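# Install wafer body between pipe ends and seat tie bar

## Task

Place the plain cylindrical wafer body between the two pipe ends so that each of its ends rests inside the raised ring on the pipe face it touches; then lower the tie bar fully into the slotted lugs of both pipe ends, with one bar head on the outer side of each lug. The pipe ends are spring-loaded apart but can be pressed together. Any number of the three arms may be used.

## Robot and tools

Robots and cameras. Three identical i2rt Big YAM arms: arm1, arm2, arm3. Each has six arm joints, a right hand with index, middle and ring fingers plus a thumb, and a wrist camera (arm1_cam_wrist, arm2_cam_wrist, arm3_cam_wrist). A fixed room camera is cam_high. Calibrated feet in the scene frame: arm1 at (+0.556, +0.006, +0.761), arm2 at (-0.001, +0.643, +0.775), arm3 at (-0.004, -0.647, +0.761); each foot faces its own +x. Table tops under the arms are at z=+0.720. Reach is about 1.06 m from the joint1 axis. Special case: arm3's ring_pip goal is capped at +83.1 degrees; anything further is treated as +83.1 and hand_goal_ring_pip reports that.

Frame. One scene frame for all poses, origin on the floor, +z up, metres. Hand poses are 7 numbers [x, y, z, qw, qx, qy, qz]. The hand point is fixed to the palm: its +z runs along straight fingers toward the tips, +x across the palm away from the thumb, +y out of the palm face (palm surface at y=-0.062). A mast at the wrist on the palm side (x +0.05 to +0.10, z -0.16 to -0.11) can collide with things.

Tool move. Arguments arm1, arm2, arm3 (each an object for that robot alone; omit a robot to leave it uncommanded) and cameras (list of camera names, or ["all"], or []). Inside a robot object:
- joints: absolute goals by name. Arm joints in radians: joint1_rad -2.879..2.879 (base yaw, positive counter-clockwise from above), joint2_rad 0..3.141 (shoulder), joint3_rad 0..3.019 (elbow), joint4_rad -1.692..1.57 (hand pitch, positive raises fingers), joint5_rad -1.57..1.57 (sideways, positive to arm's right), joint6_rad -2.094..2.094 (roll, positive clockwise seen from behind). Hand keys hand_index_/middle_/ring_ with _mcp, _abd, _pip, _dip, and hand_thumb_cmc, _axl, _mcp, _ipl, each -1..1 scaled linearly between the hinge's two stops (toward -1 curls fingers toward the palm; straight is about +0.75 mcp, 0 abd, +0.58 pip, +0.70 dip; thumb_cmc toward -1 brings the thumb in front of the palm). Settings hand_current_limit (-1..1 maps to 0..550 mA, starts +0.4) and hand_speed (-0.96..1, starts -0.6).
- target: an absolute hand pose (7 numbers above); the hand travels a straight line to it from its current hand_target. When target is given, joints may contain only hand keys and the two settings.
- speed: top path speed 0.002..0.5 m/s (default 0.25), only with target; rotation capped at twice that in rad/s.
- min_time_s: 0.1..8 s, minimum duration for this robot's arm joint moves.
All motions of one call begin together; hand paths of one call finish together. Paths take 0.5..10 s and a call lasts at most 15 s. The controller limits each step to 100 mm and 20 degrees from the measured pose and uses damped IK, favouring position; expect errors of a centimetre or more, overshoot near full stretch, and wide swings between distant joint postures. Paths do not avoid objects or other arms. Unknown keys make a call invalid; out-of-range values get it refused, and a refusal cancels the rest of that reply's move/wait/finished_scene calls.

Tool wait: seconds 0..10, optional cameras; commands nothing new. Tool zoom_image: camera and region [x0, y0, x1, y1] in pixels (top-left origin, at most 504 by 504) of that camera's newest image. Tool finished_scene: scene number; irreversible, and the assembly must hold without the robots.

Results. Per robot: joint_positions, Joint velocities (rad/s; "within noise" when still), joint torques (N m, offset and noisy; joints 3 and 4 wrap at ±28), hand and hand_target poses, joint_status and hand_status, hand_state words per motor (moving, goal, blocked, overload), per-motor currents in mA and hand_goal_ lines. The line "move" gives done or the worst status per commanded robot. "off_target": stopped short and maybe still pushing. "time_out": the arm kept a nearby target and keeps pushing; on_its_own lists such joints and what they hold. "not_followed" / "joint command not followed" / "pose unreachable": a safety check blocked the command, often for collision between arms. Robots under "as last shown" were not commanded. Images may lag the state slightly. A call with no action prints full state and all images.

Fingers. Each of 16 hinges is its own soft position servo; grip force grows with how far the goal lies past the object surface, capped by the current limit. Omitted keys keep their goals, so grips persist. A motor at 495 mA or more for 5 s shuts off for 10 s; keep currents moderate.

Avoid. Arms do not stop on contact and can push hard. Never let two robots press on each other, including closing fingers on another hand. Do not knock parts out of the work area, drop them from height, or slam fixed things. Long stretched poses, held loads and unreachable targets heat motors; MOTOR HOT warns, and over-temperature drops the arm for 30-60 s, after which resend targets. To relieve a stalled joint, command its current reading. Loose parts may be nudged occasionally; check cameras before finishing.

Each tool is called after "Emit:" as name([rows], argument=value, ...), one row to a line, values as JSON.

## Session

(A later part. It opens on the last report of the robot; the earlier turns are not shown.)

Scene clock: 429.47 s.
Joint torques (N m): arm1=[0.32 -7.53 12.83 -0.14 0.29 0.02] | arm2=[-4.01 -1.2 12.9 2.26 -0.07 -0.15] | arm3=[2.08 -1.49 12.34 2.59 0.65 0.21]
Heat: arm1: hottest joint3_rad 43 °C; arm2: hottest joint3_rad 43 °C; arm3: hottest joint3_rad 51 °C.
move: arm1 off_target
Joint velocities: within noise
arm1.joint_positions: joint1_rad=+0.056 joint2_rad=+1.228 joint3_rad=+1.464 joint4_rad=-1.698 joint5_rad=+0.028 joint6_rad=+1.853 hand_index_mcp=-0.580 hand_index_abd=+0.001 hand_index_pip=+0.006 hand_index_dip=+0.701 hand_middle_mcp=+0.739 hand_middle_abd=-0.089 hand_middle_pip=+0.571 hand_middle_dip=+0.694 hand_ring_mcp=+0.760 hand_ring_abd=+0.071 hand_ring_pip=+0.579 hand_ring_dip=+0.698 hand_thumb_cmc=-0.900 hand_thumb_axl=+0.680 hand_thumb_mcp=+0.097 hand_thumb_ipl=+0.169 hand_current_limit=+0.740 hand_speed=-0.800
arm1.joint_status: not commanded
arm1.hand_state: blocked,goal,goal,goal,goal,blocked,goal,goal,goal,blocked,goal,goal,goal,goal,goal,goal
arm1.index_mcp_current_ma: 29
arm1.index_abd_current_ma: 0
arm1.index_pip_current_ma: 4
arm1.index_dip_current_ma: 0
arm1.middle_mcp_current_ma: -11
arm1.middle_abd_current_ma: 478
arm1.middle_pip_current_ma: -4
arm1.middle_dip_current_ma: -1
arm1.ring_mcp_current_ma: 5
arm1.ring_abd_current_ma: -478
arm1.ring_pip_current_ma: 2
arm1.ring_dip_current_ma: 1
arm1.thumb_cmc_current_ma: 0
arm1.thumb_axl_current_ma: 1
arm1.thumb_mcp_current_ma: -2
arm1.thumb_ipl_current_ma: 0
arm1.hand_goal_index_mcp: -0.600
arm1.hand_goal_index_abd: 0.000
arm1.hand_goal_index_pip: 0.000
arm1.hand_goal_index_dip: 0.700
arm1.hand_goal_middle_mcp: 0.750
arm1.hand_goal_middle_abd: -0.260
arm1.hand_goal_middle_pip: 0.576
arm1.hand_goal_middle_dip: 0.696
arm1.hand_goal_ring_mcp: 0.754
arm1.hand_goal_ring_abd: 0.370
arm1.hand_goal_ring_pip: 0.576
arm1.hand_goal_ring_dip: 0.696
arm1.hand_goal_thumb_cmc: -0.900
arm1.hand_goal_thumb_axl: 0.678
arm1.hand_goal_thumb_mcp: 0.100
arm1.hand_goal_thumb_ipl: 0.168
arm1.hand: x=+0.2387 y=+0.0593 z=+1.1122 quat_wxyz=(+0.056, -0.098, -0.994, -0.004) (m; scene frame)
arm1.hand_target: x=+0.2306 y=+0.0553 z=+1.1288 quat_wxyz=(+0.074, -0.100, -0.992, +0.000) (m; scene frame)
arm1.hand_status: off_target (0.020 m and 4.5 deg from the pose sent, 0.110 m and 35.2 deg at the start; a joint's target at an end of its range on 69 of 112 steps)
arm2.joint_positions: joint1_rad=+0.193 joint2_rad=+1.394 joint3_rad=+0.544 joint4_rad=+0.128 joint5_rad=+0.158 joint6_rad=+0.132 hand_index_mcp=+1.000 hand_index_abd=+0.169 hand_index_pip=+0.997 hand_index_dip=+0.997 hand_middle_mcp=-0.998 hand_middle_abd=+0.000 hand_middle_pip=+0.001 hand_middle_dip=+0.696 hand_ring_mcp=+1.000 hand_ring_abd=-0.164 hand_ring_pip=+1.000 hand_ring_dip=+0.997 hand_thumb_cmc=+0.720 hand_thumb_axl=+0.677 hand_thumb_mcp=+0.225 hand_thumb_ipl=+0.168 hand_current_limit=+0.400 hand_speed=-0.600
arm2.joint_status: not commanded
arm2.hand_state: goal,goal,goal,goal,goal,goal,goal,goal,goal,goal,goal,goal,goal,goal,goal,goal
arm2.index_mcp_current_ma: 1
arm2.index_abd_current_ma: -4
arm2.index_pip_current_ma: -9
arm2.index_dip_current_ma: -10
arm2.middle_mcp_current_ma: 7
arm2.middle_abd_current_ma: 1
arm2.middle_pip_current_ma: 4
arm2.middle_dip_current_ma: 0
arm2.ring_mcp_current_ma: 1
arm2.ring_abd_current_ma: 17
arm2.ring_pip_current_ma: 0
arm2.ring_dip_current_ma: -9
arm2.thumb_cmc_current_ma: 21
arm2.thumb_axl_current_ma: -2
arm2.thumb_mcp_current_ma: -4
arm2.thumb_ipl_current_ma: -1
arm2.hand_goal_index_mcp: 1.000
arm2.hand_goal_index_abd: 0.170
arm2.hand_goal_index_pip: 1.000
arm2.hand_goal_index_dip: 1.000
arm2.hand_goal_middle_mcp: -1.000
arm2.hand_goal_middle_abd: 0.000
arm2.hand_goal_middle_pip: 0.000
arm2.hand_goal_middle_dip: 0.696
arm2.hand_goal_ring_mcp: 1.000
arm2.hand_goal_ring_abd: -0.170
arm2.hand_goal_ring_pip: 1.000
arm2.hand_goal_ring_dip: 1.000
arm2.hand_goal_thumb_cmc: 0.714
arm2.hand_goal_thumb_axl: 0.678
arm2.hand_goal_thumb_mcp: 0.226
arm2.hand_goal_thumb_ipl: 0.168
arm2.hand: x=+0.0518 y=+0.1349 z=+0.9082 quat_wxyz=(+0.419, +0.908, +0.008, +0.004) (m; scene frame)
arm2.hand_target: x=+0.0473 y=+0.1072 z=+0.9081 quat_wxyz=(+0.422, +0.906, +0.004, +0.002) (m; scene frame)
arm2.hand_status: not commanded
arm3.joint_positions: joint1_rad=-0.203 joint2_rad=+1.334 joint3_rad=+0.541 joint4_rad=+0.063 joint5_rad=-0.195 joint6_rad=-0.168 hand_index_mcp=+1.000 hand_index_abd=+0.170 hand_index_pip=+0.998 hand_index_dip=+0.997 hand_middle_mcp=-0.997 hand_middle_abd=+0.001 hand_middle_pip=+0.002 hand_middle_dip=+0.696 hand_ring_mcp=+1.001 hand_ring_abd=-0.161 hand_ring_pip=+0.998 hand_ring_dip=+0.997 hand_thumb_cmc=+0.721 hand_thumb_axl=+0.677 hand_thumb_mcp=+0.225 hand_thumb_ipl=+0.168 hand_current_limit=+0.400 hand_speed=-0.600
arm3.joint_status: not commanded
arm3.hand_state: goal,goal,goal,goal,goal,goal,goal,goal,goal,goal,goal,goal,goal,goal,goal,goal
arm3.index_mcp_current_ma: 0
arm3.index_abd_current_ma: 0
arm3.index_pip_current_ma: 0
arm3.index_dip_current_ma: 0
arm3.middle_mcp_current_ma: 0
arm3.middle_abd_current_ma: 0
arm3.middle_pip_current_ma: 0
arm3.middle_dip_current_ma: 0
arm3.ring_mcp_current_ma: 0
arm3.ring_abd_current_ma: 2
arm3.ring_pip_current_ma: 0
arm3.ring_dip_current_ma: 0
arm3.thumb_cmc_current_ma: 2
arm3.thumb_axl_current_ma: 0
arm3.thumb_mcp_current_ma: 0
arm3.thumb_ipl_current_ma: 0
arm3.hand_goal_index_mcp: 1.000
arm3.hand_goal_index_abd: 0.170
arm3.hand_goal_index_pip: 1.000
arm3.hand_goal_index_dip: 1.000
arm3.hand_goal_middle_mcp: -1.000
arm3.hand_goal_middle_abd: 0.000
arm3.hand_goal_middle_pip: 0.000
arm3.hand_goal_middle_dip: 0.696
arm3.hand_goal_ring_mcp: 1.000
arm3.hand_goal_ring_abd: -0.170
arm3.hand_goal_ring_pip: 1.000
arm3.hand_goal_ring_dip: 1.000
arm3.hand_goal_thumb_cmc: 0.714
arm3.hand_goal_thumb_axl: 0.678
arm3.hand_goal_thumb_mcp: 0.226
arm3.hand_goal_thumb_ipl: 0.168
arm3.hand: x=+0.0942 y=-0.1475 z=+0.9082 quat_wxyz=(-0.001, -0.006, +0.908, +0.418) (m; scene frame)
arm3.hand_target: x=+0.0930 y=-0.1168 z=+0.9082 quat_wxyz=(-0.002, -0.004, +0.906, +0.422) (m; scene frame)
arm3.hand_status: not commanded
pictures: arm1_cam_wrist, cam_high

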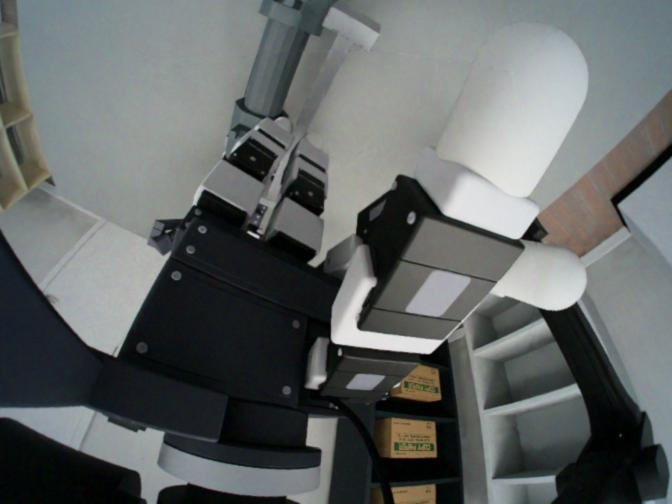

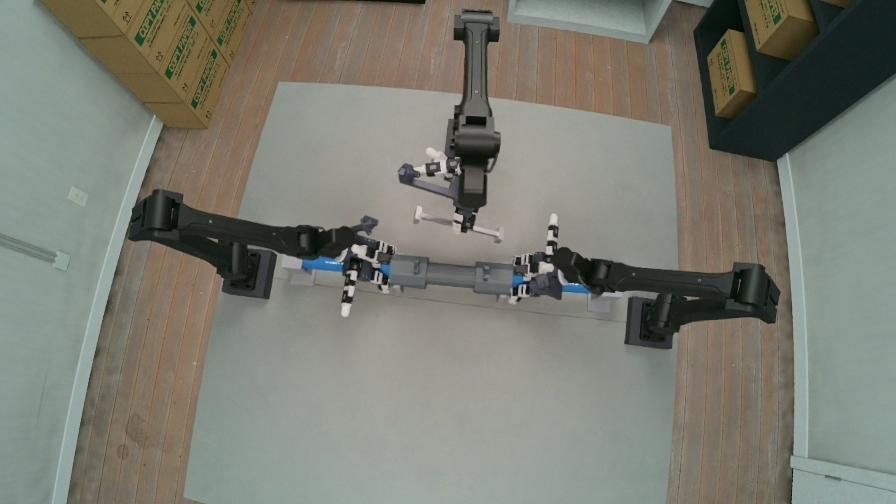

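Emit:
move(arm1={"target": [0.1110, 0.0530, 1.1170, -0.0174, 0.1002, 0.9950, -0.0018], "speed": 0.07}, cameras=["arm1_cam_wrist","cam_high"])

Emit:
zoom_image(camera="cam_high", region=[380, 200, 520, 310])

Emit:
zoom_image(camera="arm1_cam_wrist", region=[160, 0, 420, 220])

Scene clock: 434.83 s.
Joint torques (N m): arm1=[-1.2 -12.51 12.92 -0.1 0.15 -0.25] | arm2=[-3.96 -1.26 12.89 2.24 -0.08 -0.15] | arm3=[2.49 -1.49 12.22 2.61 0.66 0.18]
Heat: arm1: hottest joint3_rad 43 °C; arm2: hottest joint3_rad 43 °C; arm3: hottest joint3_rad 51 °C.
move: arm1 off_target
Joint velocities: within noise
arm1.joint_positions: joint1_rad=+0.055 joint2_rad=+1.551 joint3_rad=+1.752 joint4_rad=-1.701 joint5_rad=+0.019 joint6_rad=+1.853 hand_index_mcp=-0.580 hand_index_abd=+0.001 hand_index_pip=+0.006 hand_index_dip=+0.701 hand_middle_mcp=+0.739 hand_middle_abd=-0.089 hand_middle_pip=+0.571 hand_middle_dip=+0.694 hand_ring_mcp=+0.760 hand_ring_abd=+0.071 hand_ring_pip=+0.579 hand_ring_dip=+0.698 hand_thumb_cmc=-0.900 hand_thumb_axl=+0.680 hand_thumb_mcp=+0.097 hand_thumb_ipl=+0.169 hand_current_limit=+0.740 hand_speed=-0.800
arm1.joint_status: not commanded
arm1.hand_state: blocked,goal,goal,goal,goal,blocked,goal,goal,goal,blocked,goal,goal,goal,goal,goal,goal
arm1.index_mcp_current_ma: 29
arm1.index_abd_current_ma: 0
arm1.index_pip_current_ma: 4
arm1.index_dip_current_ma: 0
arm1.middle_mcp_current_ma: -11
arm1.middle_abd_current_ma: 478
arm1.middle_pip_current_ma: -4
arm1.middle_dip_current_ma: -1
arm1.ring_mcp_current_ma: 5
arm1.ring_abd_current_ma: -478
arm1.ring_pip_current_ma: 2
arm1.ring_dip_current_ma: 1
arm1.thumb_cmc_current_ma: 0
arm1.thumb_axl_current_ma: 1
arm1.thumb_mcp_current_ma: -2
arm1.thumb_ipl_current_ma: 0
arm1.hand_goal_index_mcp: -0.600
arm1.hand_goal_index_abd: 0.000
arm1.hand_goal_index_pip: 0.000
arm1.hand_goal_index_dip: 0.700
arm1.hand_goal_middle_mcp: 0.750
arm1.hand_goal_middle_abd: -0.260
arm1.hand_goal_middle_pip: 0.576
arm1.hand_goal_middle_dip: 0.696
arm1.hand_goal_ring_mcp: 0.754
arm1.hand_goal_ring_abd: 0.370
arm1.hand_goal_ring_pip: 0.576
arm1.hand_goal_ring_dip: 0.696
arm1.hand_goal_thumb_cmc: -0.900
arm1.hand_goal_thumb_axl: 0.678
arm1.hand_goal_thumb_mcp: 0.100
arm1.hand_goal_thumb_ipl: 0.168
arm1.hand: x=+0.1221 y=+0.0484 z=+1.0999 quat_wxyz=(+0.037, -0.098, -0.994, -0.003) (m; scene frame)
arm1.hand_target: x=+0.1121 y=+0.0531 z=+1.1162 quat_wxyz=(+0.057, -0.098, -0.994, +0.001) (m; scene frame)
arm1.hand_status: off_target (0.021 m and 2.3 deg from the pose sent, 0.128 m and 4.5 deg at the start; a joint's target at an end of its range on 62 of 67 steps)
arm2, arm3: as last shown
pictures: arm1_cam_wrist, cam_high

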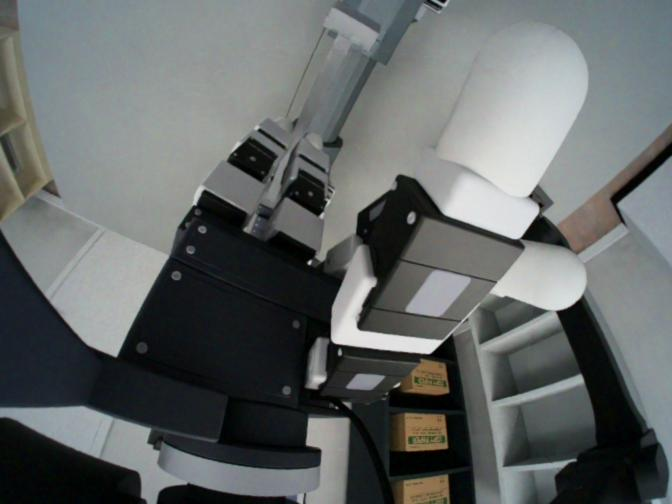

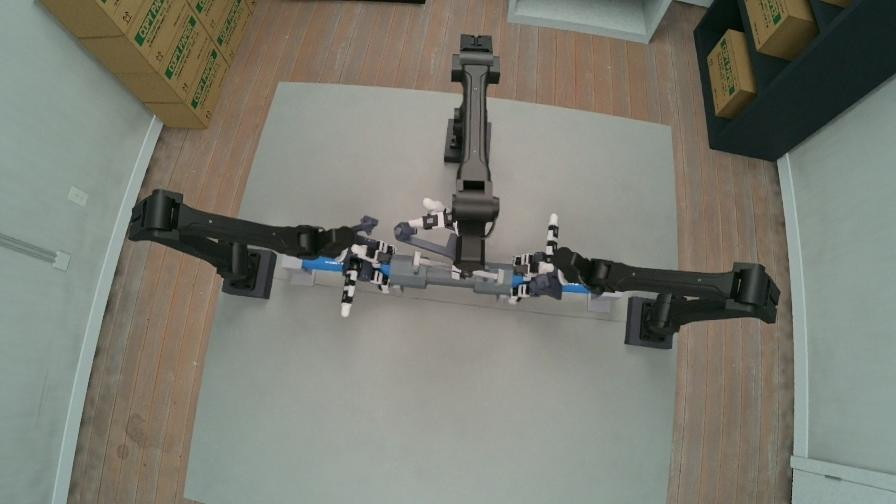

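Scaled by 3.600 from the camera's 896x504 image, which has a finer 1280x720 frame.

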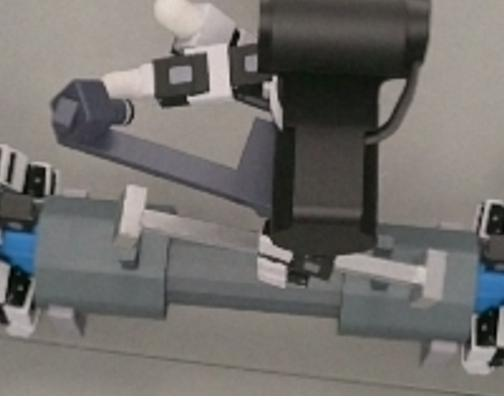

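Scaled by 1.938 from the camera's 672x504 image, which has a finer 960x720 frame.

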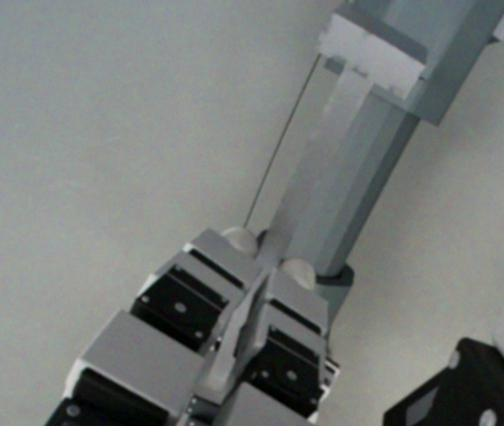

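Emit:
move(arm1={"target": [0.1113, 0.0600, 1.1000, -0.0174, 0.1002, 0.9950, -0.0018], "speed": 0.05}, cameras=["arm1_cam_wrist","cam_high"])

Emit:
zoom_image(camera="cam_high", region=[400, 230, 460, 290])

Emit:
zoom_image(camera="cam_high", region=[460, 240, 520, 300])

Emit:
zoom_image(camera="arm1_cam_wrist", region=[160, 0, 420, 220])

Scene clock: 438.93 s.
Joint torques (N m): arm1=[-1.26 -12.57 10.96 -0.13 0.14 -0.28] | arm2=[-4.01 -1.2 12.9 2.25 -0.07 -0.15] | arm3=[1.9 -1.79 12.38 2.58 0.69 0.25]
Heat: arm1: hottest joint3_rad 43 °C; arm2: hottest joint3_rad 43 °C; arm3: hottest joint3_rad 51 °C.
move: arm1 off_target
Joint velocities: within noise
arm1.joint_positions: joint1_rad=+0.035 joint2_rad=+1.566 joint3_rad=+1.752 joint4_rad=-1.701 joint5_rad=+0.010 joint6_rad=+1.839 hand_index_mcp=-0.580 hand_index_abd=+0.001 hand_index_pip=+0.006 hand_index_dip=+0.701 hand_middle_mcp=+0.739 hand_middle_abd=-0.089 hand_middle_pip=+0.571 hand_middle_dip=+0.694 hand_ring_mcp=+0.760 hand_ring_abd=+0.071 hand_ring_pip=+0.579 hand_ring_dip=+0.698 hand_thumb_cmc=-0.900 hand_thumb_axl=+0.680 hand_thumb_mcp=+0.097 hand_thumb_ipl=+0.169 hand_current_limit=+0.740 hand_speed=-0.800
arm1.joint_status: not commanded
arm1.hand_state: blocked,goal,goal,goal,goal,blocked,goal,goal,goal,blocked,goal,goal,goal,goal,goal,goal
arm1.index_mcp_current_ma: 29
arm1.index_abd_current_ma: 0
arm1.index_pip_current_ma: 4
arm1.index_dip_current_ma: 0
arm1.middle_mcp_current_ma: -11
arm1.middle_abd_current_ma: 478
arm1.middle_pip_current_ma: -4
arm1.middle_dip_current_ma: -1
arm1.ring_mcp_current_ma: 5
arm1.ring_abd_current_ma: -478
arm1.ring_pip_current_ma: 2
arm1.ring_dip_current_ma: 1
arm1.thumb_cmc_current_ma: 0
arm1.thumb_axl_current_ma: 1
arm1.thumb_mcp_current_ma: -2
arm1.thumb_ipl_current_ma: 0
arm1.hand_goal_index_mcp: -0.600
arm1.hand_goal_index_abd: 0.000
arm1.hand_goal_index_pip: 0.000
arm1.hand_goal_index_dip: 0.700
arm1.hand_goal_middle_mcp: 0.750
arm1.hand_goal_middle_abd: -0.260
arm1.hand_goal_middle_pip: 0.576
arm1.hand_goal_middle_dip: 0.696
arm1.hand_goal_ring_mcp: 0.754
arm1.hand_goal_ring_abd: 0.370
arm1.hand_goal_ring_pip: 0.576
arm1.hand_goal_ring_dip: 0.696
arm1.hand_goal_thumb_cmc: -0.900
arm1.hand_goal_thumb_axl: 0.678
arm1.hand_goal_thumb_mcp: 0.100
arm1.hand_goal_thumb_ipl: 0.168
arm1.hand: x=+0.1189 y=+0.0555 z=+1.0933 quat_wxyz=(+0.029, -0.101, -0.994, +0.000) (m; scene frame)
arm1.hand_target: x=+0.1117 y=+0.0600 z=+1.0994 quat_wxyz=(+0.035, -0.099, -0.994, +0.001) (m; scene frame)
arm1.hand_status: off_target (0.011 m and 1.4 deg from the pose sent, 0.016 m and 2.3 deg at the start; a joint's target at an end of its range on 38 of 39 steps)
arm2, arm3: as last shown
pictures: arm1_cam_wrist, cam_high

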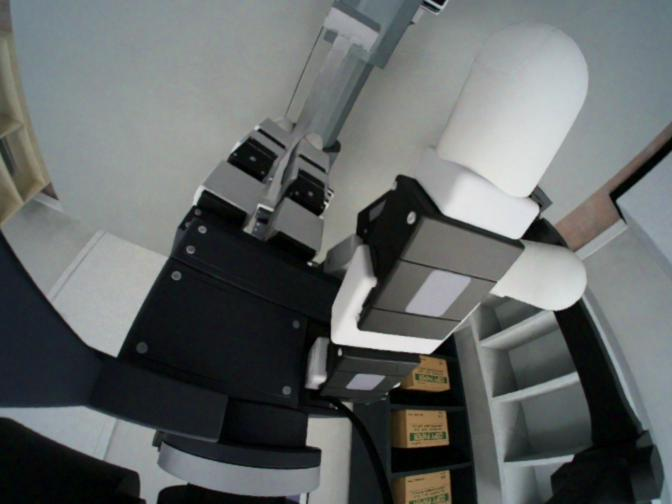

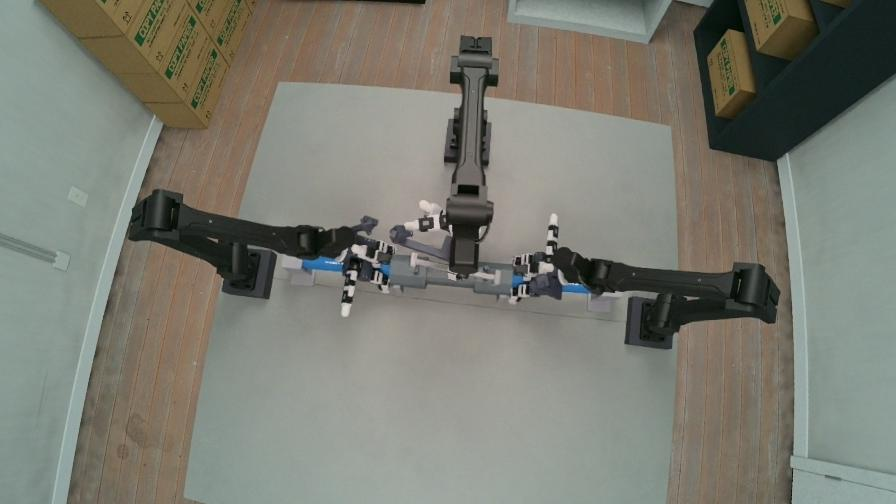

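Scaled by 8.400 from the camera's 896x504 image, which has a finer 1280x720 frame.

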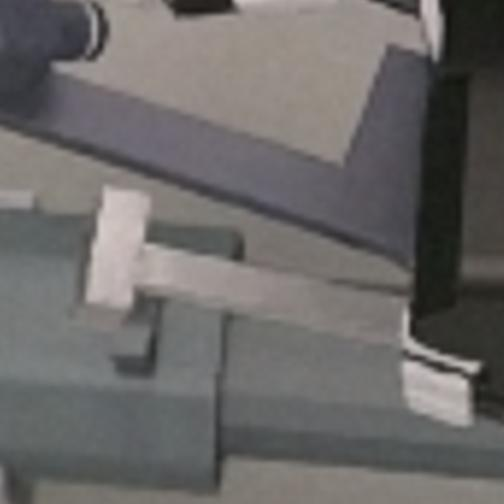

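Scaled by 8.400 from the camera's 896x504 image, which has a finer 1280x720 frame.

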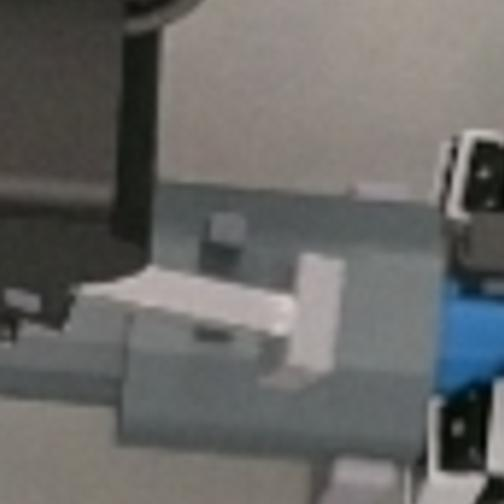

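Scaled by 1.938 from the camera's 672x504 image, which has a finer 960x720 frame.

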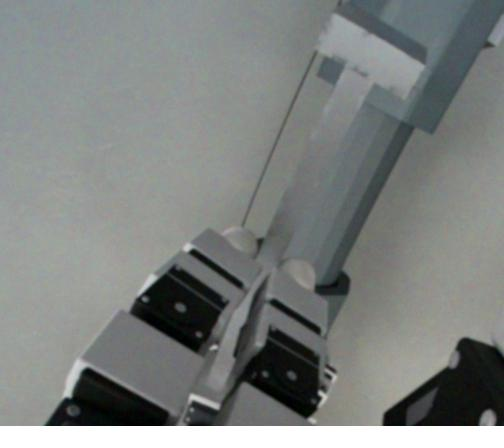

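Emit:
move(arm1={"target": [0.1113, 0.0600, 1.0860, -0.0174, 0.1002, 0.9950, -0.0018], "speed": 0.05}, cameras=["arm1_cam_wrist","cam_high"])

Emit:
zoom_image(camera="cam_high", region=[400, 230, 460, 290])

Emit:
zoom_image(camera="cam_high", region=[460, 240, 520, 300])

Emit:
zoom_image(camera="arm1_cam_wrist", region=[160, 0, 420, 220])

Scene clock: 441.63 s.
Joint torques (N m): arm1=[-1.2 -12.63 9.7 -0.2 0.12 -0.26] | arm2=[-4.07 -1.14 12.9 2.25 -0.07 -0.15] | arm3=[2.26 -1.73 12.15 2.74 0.65 0.22]
Heat: arm1: hottest joint3_rad 43 °C; arm2: hottest joint3_rad 43 °C; arm3: hottest joint3_rad 51 °C.
move: arm1 done
Joint velocities: within noise
arm1.joint_positions: joint1_rad=+0.034 joint2_rad=+1.584 joint3_rad=+1.752 joint4_rad=-1.701 joint5_rad=+0.003 joint6_rad=+1.838 hand_index_mcp=-0.580 hand_index_abd=+0.001 hand_index_pip=+0.006 hand_index_dip=+0.701 hand_middle_mcp=+0.739 hand_middle_abd=-0.089 hand_middle_pip=+0.571 hand_middle_dip=+0.694 hand_ring_mcp=+0.760 hand_ring_abd=+0.071 hand_ring_pip=+0.579 hand_ring_dip=+0.698 hand_thumb_cmc=-0.900 hand_thumb_axl=+0.680 hand_thumb_mcp=+0.097 hand_thumb_ipl=+0.169 hand_current_limit=+0.740 hand_speed=-0.800
arm1.joint_status: not commanded
arm1.hand_state: blocked,goal,goal,goal,goal,blocked,goal,goal,goal,blocked,goal,goal,goal,goal,goal,goal
arm1.index_mcp_current_ma: 29
arm1.index_abd_current_ma: 0
arm1.index_pip_current_ma: 4
arm1.index_dip_current_ma: 0
arm1.middle_mcp_current_ma: -11
arm1.middle_abd_current_ma: 479
arm1.middle_pip_current_ma: -4
arm1.middle_dip_current_ma: -1
arm1.ring_mcp_current_ma: 5
arm1.ring_abd_current_ma: -478
arm1.ring_pip_current_ma: 2
arm1.ring_dip_current_ma: 1
arm1.thumb_cmc_current_ma: 0
arm1.thumb_axl_current_ma: 1
arm1.thumb_mcp_current_ma: -2
arm1.thumb_ipl_current_ma: 0
arm1.hand_goal_index_mcp: -0.600
arm1.hand_goal_index_abd: 0.000
arm1.hand_goal_index_pip: 0.000
arm1.hand_goal_index_dip: 0.700
arm1.hand_goal_middle_mcp: 0.750
arm1.hand_goal_middle_abd: -0.260
arm1.hand_goal_middle_pip: 0.576
arm1.hand_goal_middle_dip: 0.696
arm1.hand_goal_ring_mcp: 0.754
arm1.hand_goal_ring_abd: 0.370
arm1.hand_goal_ring_pip: 0.576
arm1.hand_goal_ring_dip: 0.696
arm1.hand_goal_thumb_cmc: -0.900
arm1.hand_goal_thumb_axl: 0.678
arm1.hand_goal_thumb_mcp: 0.100
arm1.hand_goal_thumb_ipl: 0.168
arm1.hand: x=+0.1155 y=+0.0548 z=+1.0854 quat_wxyz=(+0.020, -0.101, -0.995, +0.002) (m; scene frame)
arm1.hand_target: x=+0.1114 y=+0.0600 z=+1.0860 quat_wxyz=(+0.018, -0.100, -0.995, +0.002) (m; scene frame)
arm1.hand_status: done (0.007 m and 0.3 deg from the pose sent, 0.011 m and 1.4 deg at the start; a joint's target at an end of its range on 23 of 29 steps)
arm2, arm3: as last shown
pictures: arm1_cam_wrist, cam_high

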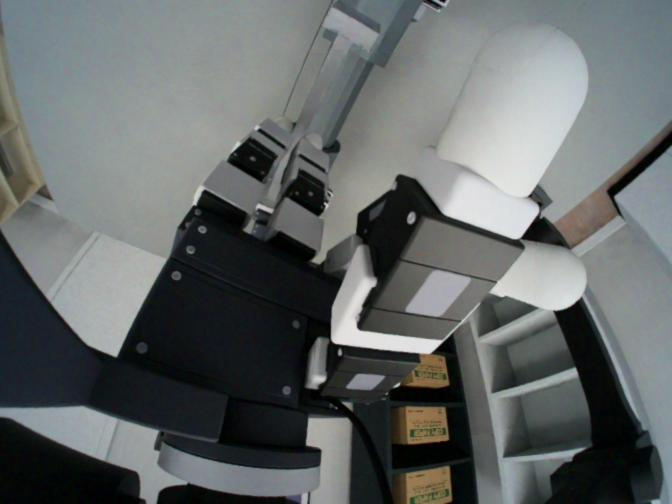

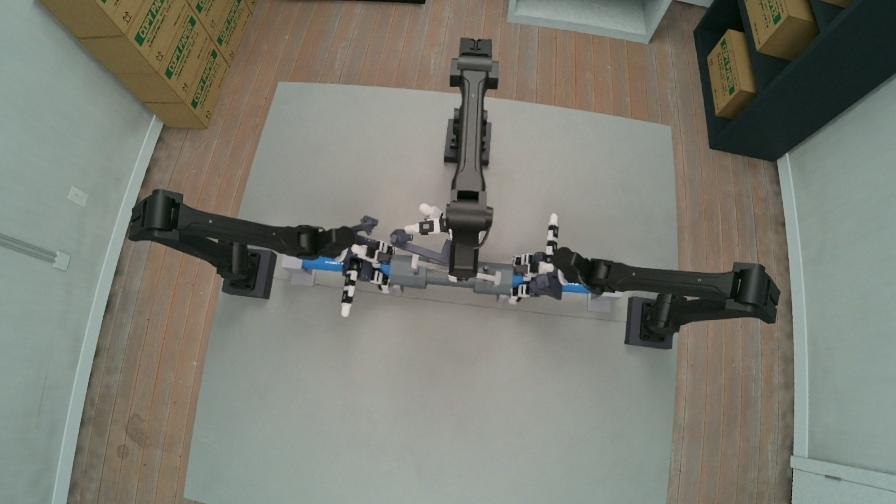

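Scaled by 8.400 from the camera's 896x504 image, which has a finer 1280x720 frame.

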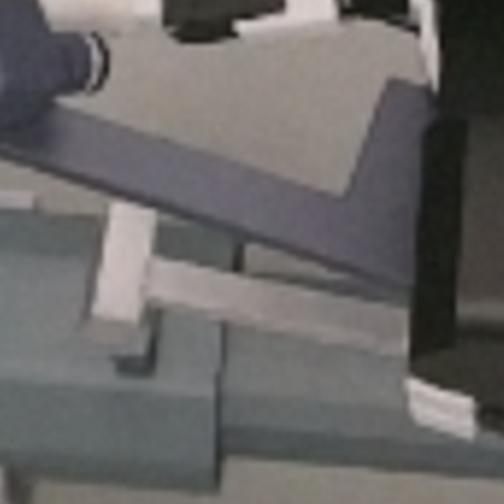

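Scaled by 8.400 from the camera's 896x504 image, which has a finer 1280x720 frame.

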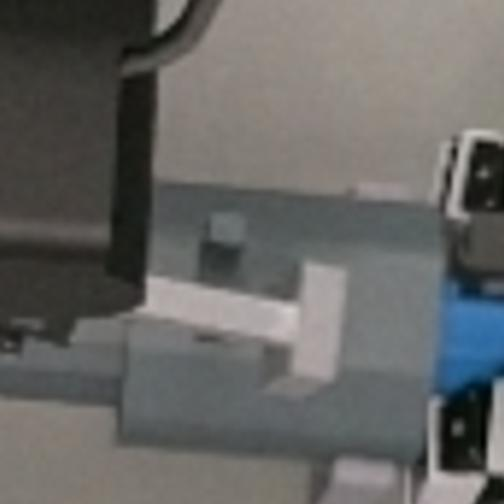

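Scaled by 1.938 from the camera's 672x504 image, which has a finer 960x720 frame.

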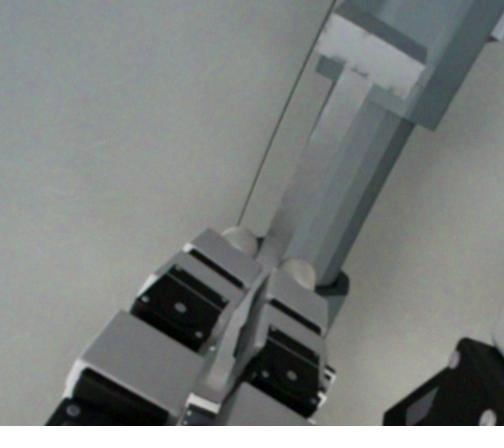

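Emit:
zoom_image(camera="arm1_cam_wrist", region=[290, 0, 450, 110])

Emit:
zoom_image(camera="cam_high", region=[400, 240, 440, 280])

Scaled by 3.150 from the camera's 672x504 image, which has a finer 960x720 frame.

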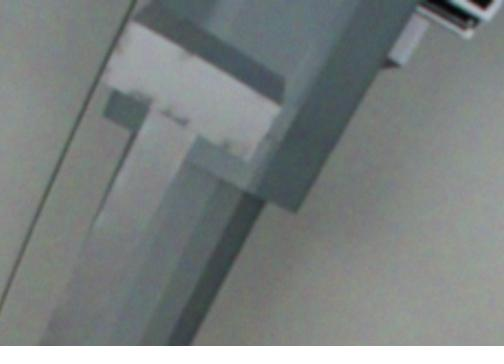

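Scaled by 12.600 from the camera's 896x504 image, which has a finer 1280x720 frame.

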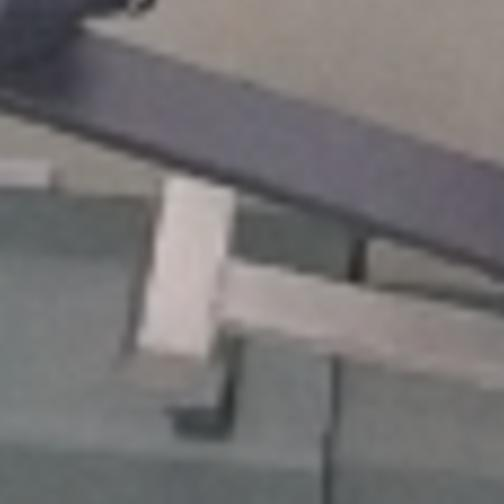

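Emit:
move(arm1={"target": [0.1240, 0.0660, 1.0860, -0.0174, 0.1002, 0.9950, -0.0018], "speed": 0.05}, cameras=["arm1_cam_wrist","cam_high"])

Emit:
zoom_image(camera="cam_high", region=[400, 240, 440, 280])

Emit:
zoom_image(camera="cam_high", region=[470, 250, 510, 290])

Emit:
zoom_image(camera="arm1_cam_wrist", region=[290, 0, 450, 110])

Scene clock: 461.53 s.
Joint torques (N m): arm1=[-1.26 -15.56 8.7 -0.05 0.12 -0.21] | arm2=[-4.01 -1.2 12.9 2.25 -0.07 -0.15] | arm3=[1.85 -1.73 12.01 2.62 0.64 0.22]
Heat: arm1: hottest joint3_rad 42 °C; arm2: hottest joint3_rad 44 °C; arm3: hottest joint3_rad 51 °C.
move: arm1 off_target
Joint velocities: within noise
arm1.joint_positions: joint1_rad=+0.021 joint2_rad=+1.584 joint3_rad=+1.722 joint4_rad=-1.701 joint5_rad=+0.003 joint6_rad=+1.827 hand_index_mcp=-0.580 hand_index_abd=+0.001 hand_index_pip=+0.006 hand_index_dip=+0.701 hand_middle_mcp=+0.739 hand_middle_abd=-0.089 hand_middle_pip=+0.571 hand_middle_dip=+0.694 hand_ring_mcp=+0.760 hand_ring_abd=+0.071 hand_ring_pip=+0.579 hand_ring_dip=+0.698 hand_thumb_cmc=-0.900 hand_thumb_axl=+0.680 hand_thumb_mcp=+0.097 hand_thumb_ipl=+0.169 hand_current_limit=+0.740 hand_speed=-0.800
arm1.joint_status: not commanded
arm1.hand_state: blocked,goal,goal,goal,goal,blocked,goal,goal,goal,blocked,goal,goal,goal,goal,goal,goal
arm1.index_mcp_current_ma: 29
arm1.index_abd_current_ma: 0
arm1.index_pip_current_ma: 4
arm1.index_dip_current_ma: 0
arm1.middle_mcp_current_ma: -11
arm1.middle_abd_current_ma: 478
arm1.middle_pip_current_ma: -4
arm1.middle_dip_current_ma: -1
arm1.ring_mcp_current_ma: 5
arm1.ring_abd_current_ma: -478
arm1.ring_pip_current_ma: 2
arm1.ring_dip_current_ma: 1
arm1.thumb_cmc_current_ma: 0
arm1.thumb_axl_current_ma: 1
arm1.thumb_mcp_current_ma: -2
arm1.thumb_ipl_current_ma: 0
arm1.hand_goal_index_mcp: -0.600
arm1.hand_goal_index_abd: 0.000
arm1.hand_goal_index_pip: 0.000
arm1.hand_goal_index_dip: 0.700
arm1.hand_goal_middle_mcp: 0.750
arm1.hand_goal_middle_abd: -0.260
arm1.hand_goal_middle_pip: 0.576
arm1.hand_goal_middle_dip: 0.696
arm1.hand_goal_ring_mcp: 0.754
arm1.hand_goal_ring_abd: 0.370
arm1.hand_goal_ring_pip: 0.576
arm1.hand_goal_ring_dip: 0.696
arm1.hand_goal_thumb_cmc: -0.900
arm1.hand_goal_thumb_axl: 0.678
arm1.hand_goal_thumb_mcp: 0.100
arm1.hand_goal_thumb_ipl: 0.168
arm1.hand: x=+0.1210 y=+0.0610 z=+1.0752 quat_wxyz=(+0.005, -0.102, -0.995, -0.001) (m; scene frame)
arm1.hand_target: x=+0.1241 y=+0.0659 z=+1.0859 quat_wxyz=(+0.017, -0.100, -0.995, +0.002) (m; scene frame)
arm1.hand_status: off_target (0.012 m and 1.5 deg from the pose sent, 0.014 m and 0.3 deg at the start)
arm2, arm3: as last shown
pictures: arm1_cam_wrist, cam_high

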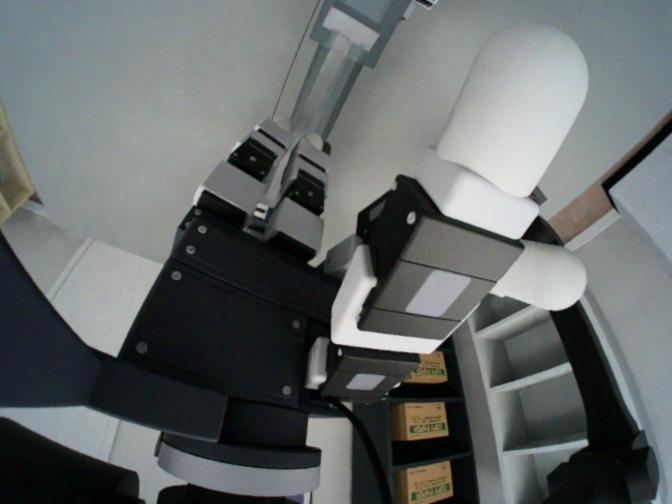

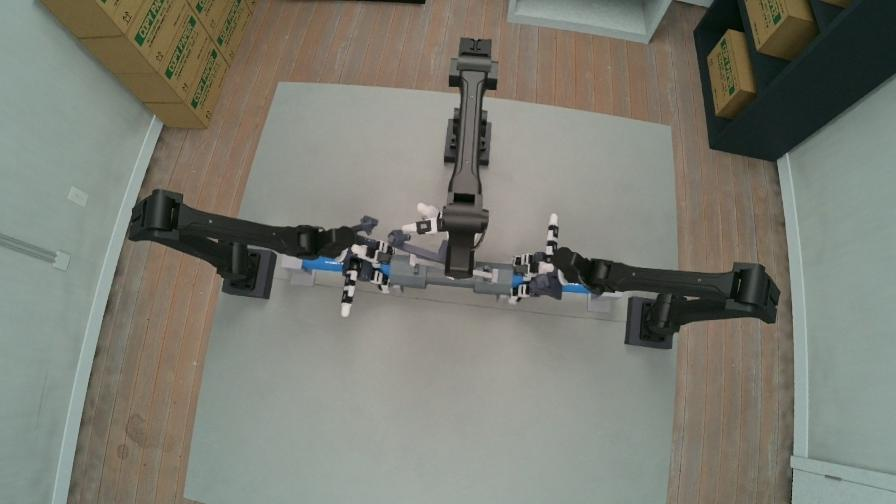

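Scaled by 12.600 from the camera's 896x504 image, which has a finer 1280x720 frame.

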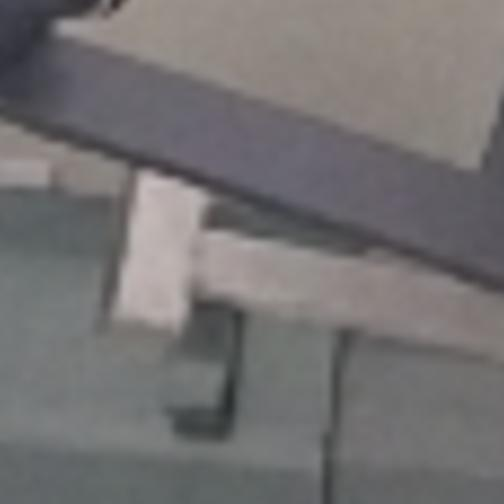

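Scaled by 12.600 from the camera's 896x504 image, which has a finer 1280x720 frame.

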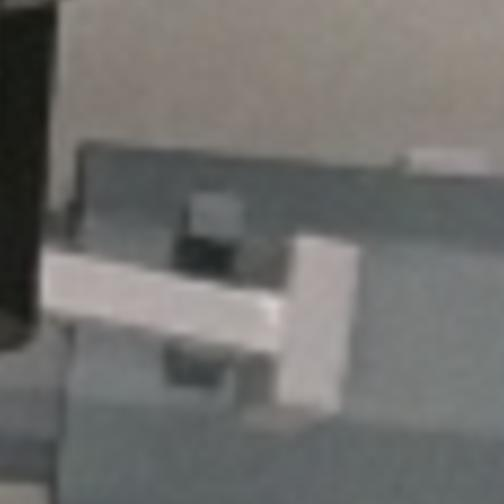

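Scaled by 3.150 from the camera's 672x504 image, which has a finer 960x720 frame.

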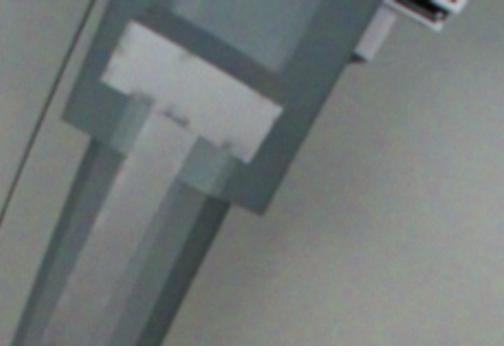

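Emit:
move(arm1={"target": [0.1310, 0.0655, 1.0840, -0.0174, 0.1002, 0.9950, -0.0018], "speed": 0.05}, cameras=["arm1_cam_wrist","cam_high"])

Emit:
zoom_image(camera="cam_high", region=[400, 240, 440, 280])

Emit:
zoom_image(camera="cam_high", region=[470, 250, 510, 290])

Emit:
zoom_image(camera="arm1_cam_wrist", region=[290, 0, 450, 110])

Scene clock: 470.10 s.
Joint torques (N m): arm1=[-0.91 -15.56 8.58 0.35 0.13 -0.21] | arm2=[-4.01 -1.26 12.89 2.25 -0.07 -0.15] | arm3=[2.08 -1.85 12.22 2.62 0.71 0.24]
Heat: arm1: hottest joint3_rad 41 °C; arm2: hottest joint3_rad 44 °C; arm3: hottest joint3_rad 51 °C.
move: arm1 off_target
Joint velocities: within noise
arm1.joint_positions: joint1_rad=+0.021 joint2_rad=+1.567 joint3_rad=+1.696 joint4_rad=-1.701 joint5_rad=+0.003 joint6_rad=+1.827 hand_index_mcp=-0.580 hand_index_abd=+0.001 hand_index_pip=+0.006 hand_index_dip=+0.701 hand_middle_mcp=+0.739 hand_middle_abd=-0.089 hand_middle_pip=+0.571 hand_middle_dip=+0.694 hand_ring_mcp=+0.760 hand_ring_abd=+0.071 hand_ring_pip=+0.579 hand_ring_dip=+0.698 hand_thumb_cmc=-0.900 hand_thumb_axl=+0.680 hand_thumb_mcp=+0.097 hand_thumb_ipl=+0.169 hand_current_limit=+0.740 hand_speed=-0.800
arm1.joint_status: not commanded
arm1.hand_state: blocked,goal,goal,goal,goal,blocked,goal,goal,goal,blocked,goal,goal,goal,goal,goal,goal
arm1.index_mcp_current_ma: 29
arm1.index_abd_current_ma: 0
arm1.index_pip_current_ma: 4
arm1.index_dip_current_ma: 0
arm1.middle_mcp_current_ma: -11
arm1.middle_abd_current_ma: 479
arm1.middle_pip_current_ma: -4
arm1.middle_dip_current_ma: -1
arm1.ring_mcp_current_ma: 5
arm1.ring_abd_current_ma: -478
arm1.ring_pip_current_ma: 2
arm1.ring_dip_current_ma: 1
arm1.thumb_cmc_current_ma: 0
arm1.thumb_axl_current_ma: 1
arm1.thumb_mcp_current_ma: -2
arm1.thumb_ipl_current_ma: 0
arm1.hand_goal_index_mcp: -0.600
arm1.hand_goal_index_abd: 0.000
arm1.hand_goal_index_pip: 0.000
arm1.hand_goal_index_dip: 0.700
arm1.hand_goal_middle_mcp: 0.750
arm1.hand_goal_middle_abd: -0.260
arm1.hand_goal_middle_pip: 0.576
arm1.hand_goal_middle_dip: 0.696
arm1.hand_goal_ring_mcp: 0.754
arm1.hand_goal_ring_abd: 0.370
arm1.hand_goal_ring_pip: 0.576
arm1.hand_goal_ring_dip: 0.696
arm1.hand_goal_thumb_cmc: -0.900
arm1.hand_goal_thumb_axl: 0.678
arm1.hand_goal_thumb_mcp: 0.100
arm1.hand_goal_thumb_ipl: 0.168
arm1.hand: x=+0.1292 y=+0.0614 z=+1.0731 quat_wxyz=(+0.000, -0.102, -0.995, -0.001) (m; scene frame)
arm1.hand_target: x=+0.1311 y=+0.0654 z=+1.0839 quat_wxyz=(+0.017, -0.100, -0.995, +0.002) (m; scene frame)
arm1.hand_status: off_target (0.012 m and 2.0 deg from the pose sent, 0.014 m and 1.5 deg at the start)
arm2, arm3: as last shown
pictures: arm1_cam_wrist, cam_high

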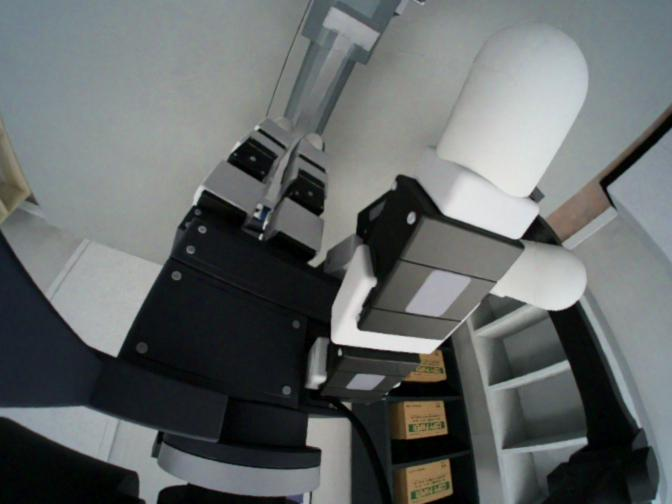

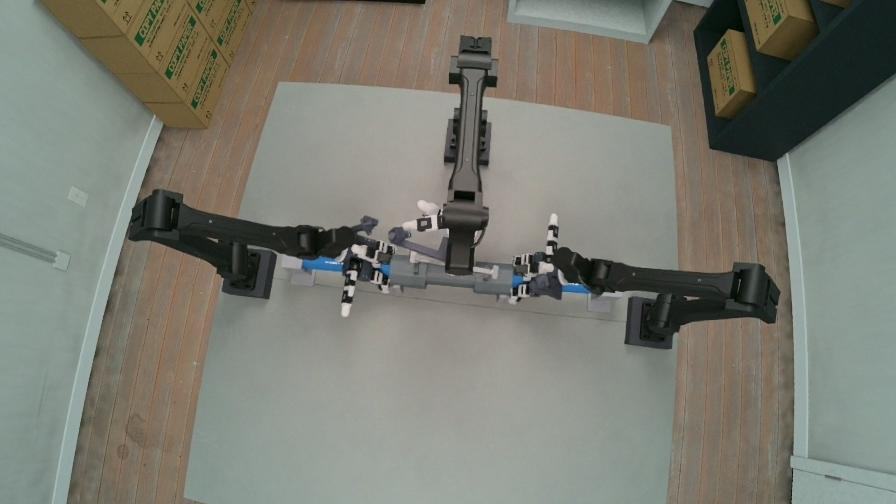

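Scaled by 12.600 from the camera's 896x504 image, which has a finer 1280x720 frame.

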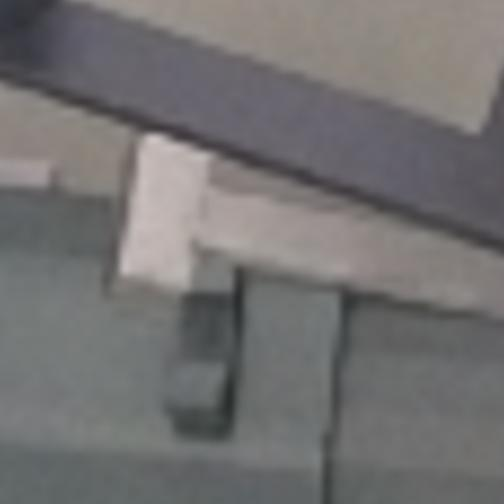

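Scaled by 12.600 from the camera's 896x504 image, which has a finer 1280x720 frame.

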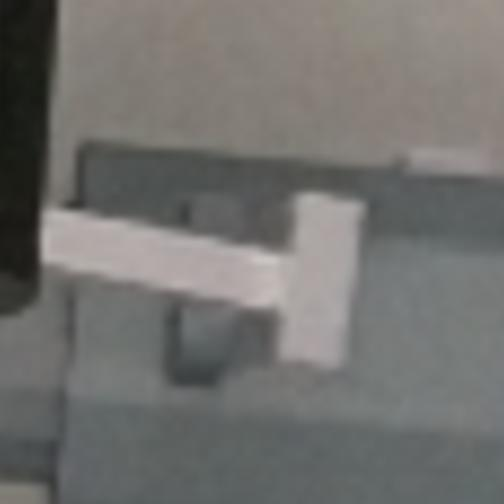

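Scaled by 3.150 from the camera's 672x504 image, which has a finer 960x720 frame.

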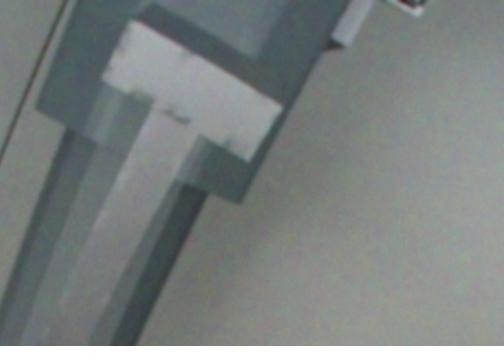

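Emit:
move(arm1={"target": [0.1286, 0.0642, 1.0800, -0.0174, 0.0828, 0.9966, -0.0014], "speed": 0.05}, cameras=["arm1_cam_wrist","cam_high"])

Emit:
zoom_image(camera="cam_high", region=[400, 240, 440, 280])

Emit:
zoom_image(camera="cam_high", region=[470, 250, 510, 290])

Emit:
zoom_image(camera="arm1_cam_wrist", region=[290, 0, 450, 110])

Scene clock: 474.87 s.
Joint torques (N m): arm1=[-0.56 -15.44 8.58 0.51 0.14 -0.24] | arm2=[-4.07 -1.26 12.9 2.25 -0.07 -0.15] | arm3=[2.32 -1.32 12.14 2.88 0.61 0.2]
Heat: arm1: hottest joint3_rad 41 °C; arm2: hottest joint3_rad 44 °C; arm3: hottest joint3_rad 51 °C.
move: arm1 off_target
Joint velocities: within noise
arm1.joint_positions: joint1_rad=+0.021 joint2_rad=+1.566 joint3_rad=+1.683 joint4_rad=-1.694 joint5_rad=+0.003 joint6_rad=+1.800 hand_index_mcp=-0.580 hand_index_abd=+0.001 hand_index_pip=+0.006 hand_index_dip=+0.701 hand_middle_mcp=+0.739 hand_middle_abd=-0.089 hand_middle_pip=+0.571 hand_middle_dip=+0.694 hand_ring_mcp=+0.760 hand_ring_abd=+0.071 hand_ring_pip=+0.579 hand_ring_dip=+0.698 hand_thumb_cmc=-0.900 hand_thumb_axl=+0.680 hand_thumb_mcp=+0.097 hand_thumb_ipl=+0.169 hand_current_limit=+0.740 hand_speed=-0.800
arm1.joint_status: not commanded
arm1.hand_state: blocked,goal,goal,goal,goal,blocked,goal,goal,goal,blocked,goal,goal,goal,goal,goal,goal
arm1.index_mcp_current_ma: 29
arm1.index_abd_current_ma: 0
arm1.index_pip_current_ma: 4
arm1.index_dip_current_ma: 0
arm1.middle_mcp_current_ma: -11
arm1.middle_abd_current_ma: 479
arm1.middle_pip_current_ma: -4
arm1.middle_dip_current_ma: -1
arm1.ring_mcp_current_ma: 5
arm1.ring_abd_current_ma: -478
arm1.ring_pip_current_ma: 2
arm1.ring_dip_current_ma: 1
arm1.thumb_cmc_current_ma: 0
arm1.thumb_axl_current_ma: 1
arm1.thumb_mcp_current_ma: -2
arm1.thumb_ipl_current_ma: 0
arm1.hand_goal_index_mcp: -0.600
arm1.hand_goal_index_abd: 0.000
arm1.hand_goal_index_pip: 0.000
arm1.hand_goal_index_dip: 0.700
arm1.hand_goal_middle_mcp: 0.750
arm1.hand_goal_middle_abd: -0.260
arm1.hand_goal_middle_pip: 0.576
arm1.hand_goal_middle_dip: 0.696
arm1.hand_goal_ring_mcp: 0.754
arm1.hand_goal_ring_abd: 0.370
arm1.hand_goal_ring_pip: 0.576
arm1.hand_goal_ring_dip: 0.696
arm1.hand_goal_thumb_cmc: -0.900
arm1.hand_goal_thumb_axl: 0.678
arm1.hand_goal_thumb_mcp: 0.100
arm1.hand_goal_thumb_ipl: 0.168
arm1.hand: x=+0.1281 y=+0.0625 z=+1.0688 quat_wxyz=(-0.003, -0.088, -0.996, -0.002) (m; scene frame)
arm1.hand_target: x=+0.1287 y=+0.0641 z=+1.0800 quat_wxyz=(+0.017, -0.083, -0.996, +0.001) (m; scene frame)
arm1.hand_status: off_target (0.011 m and 2.4 deg from the pose sent, 0.007 m and 3.0 deg at the start)
arm2, arm3: as last shown
pictures: arm1_cam_wrist, cam_high

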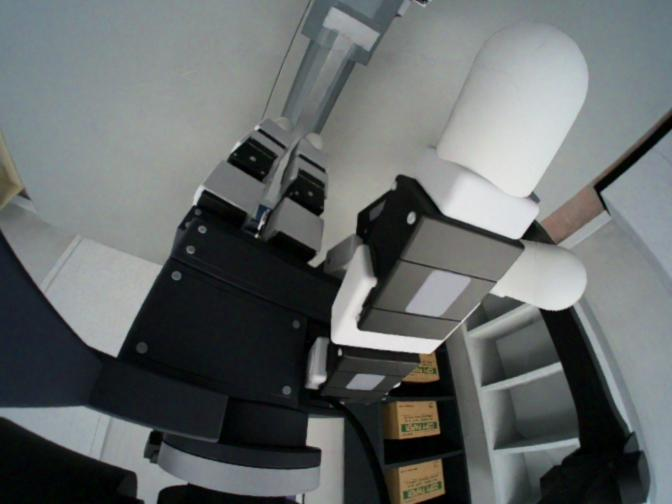

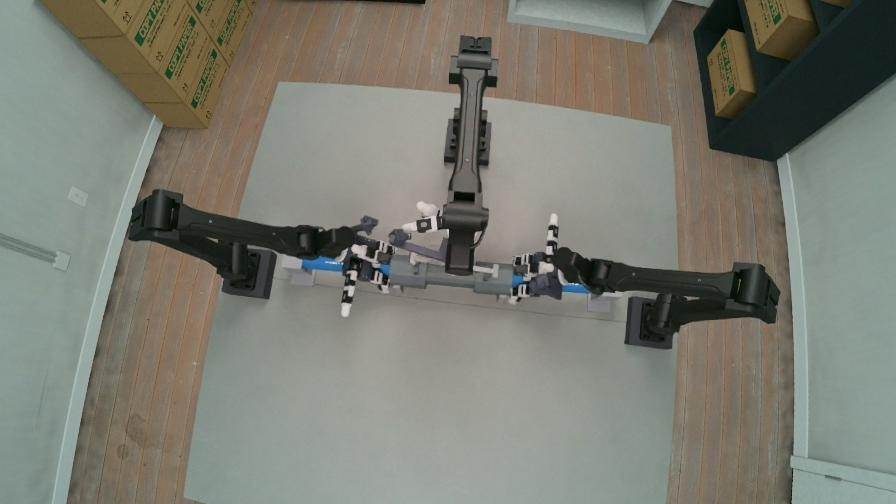

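Scaled by 12.600 from the camera's 896x504 image, which has a finer 1280x720 frame.

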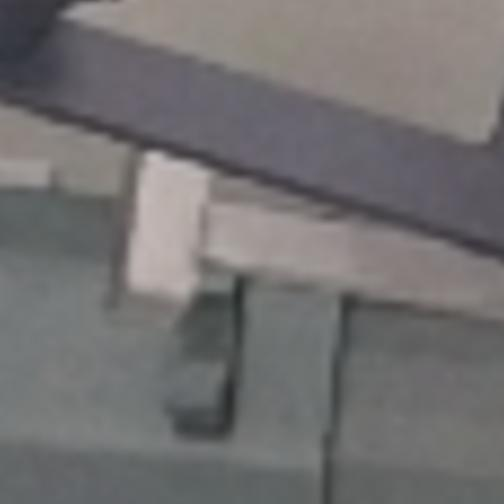

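Scaled by 12.600 from the camera's 896x504 image, which has a finer 1280x720 frame.

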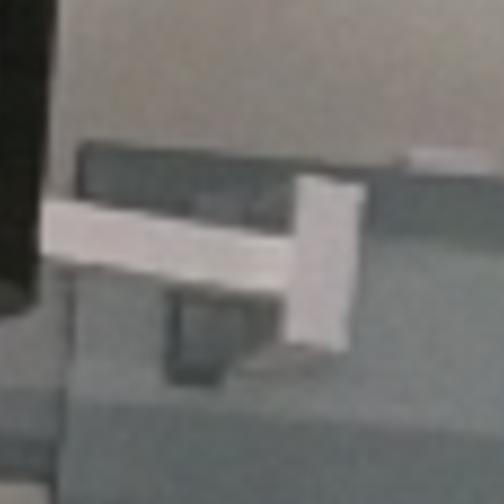

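Scaled by 3.150 from the camera's 672x504 image, which has a finer 960x720 frame.

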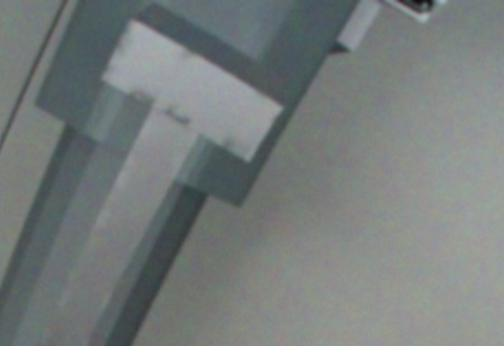

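Emit:
zoom_image(camera="arm1_cam_wrist", region=[295, 10, 375, 70])

Emit:
zoom_image(camera="cam_high", region=[396, 240, 526, 300])

Scaled by 6.300 from the camera's 672x504 image, which has a finer 960x720 frame.

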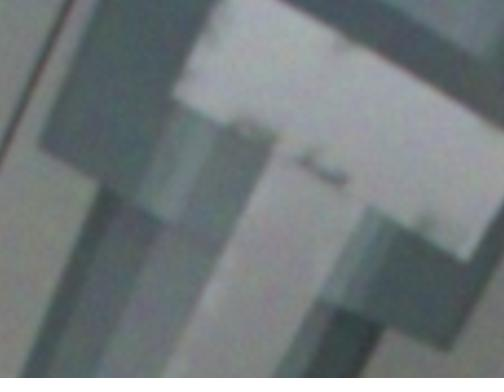

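Scaled by 3.877 from the camera's 896x504 image, which has a finer 1280x720 frame.

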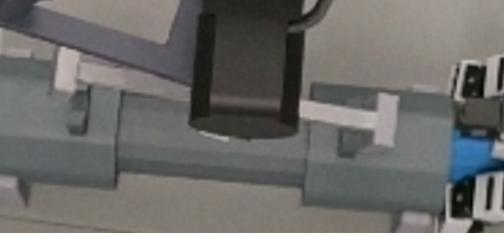

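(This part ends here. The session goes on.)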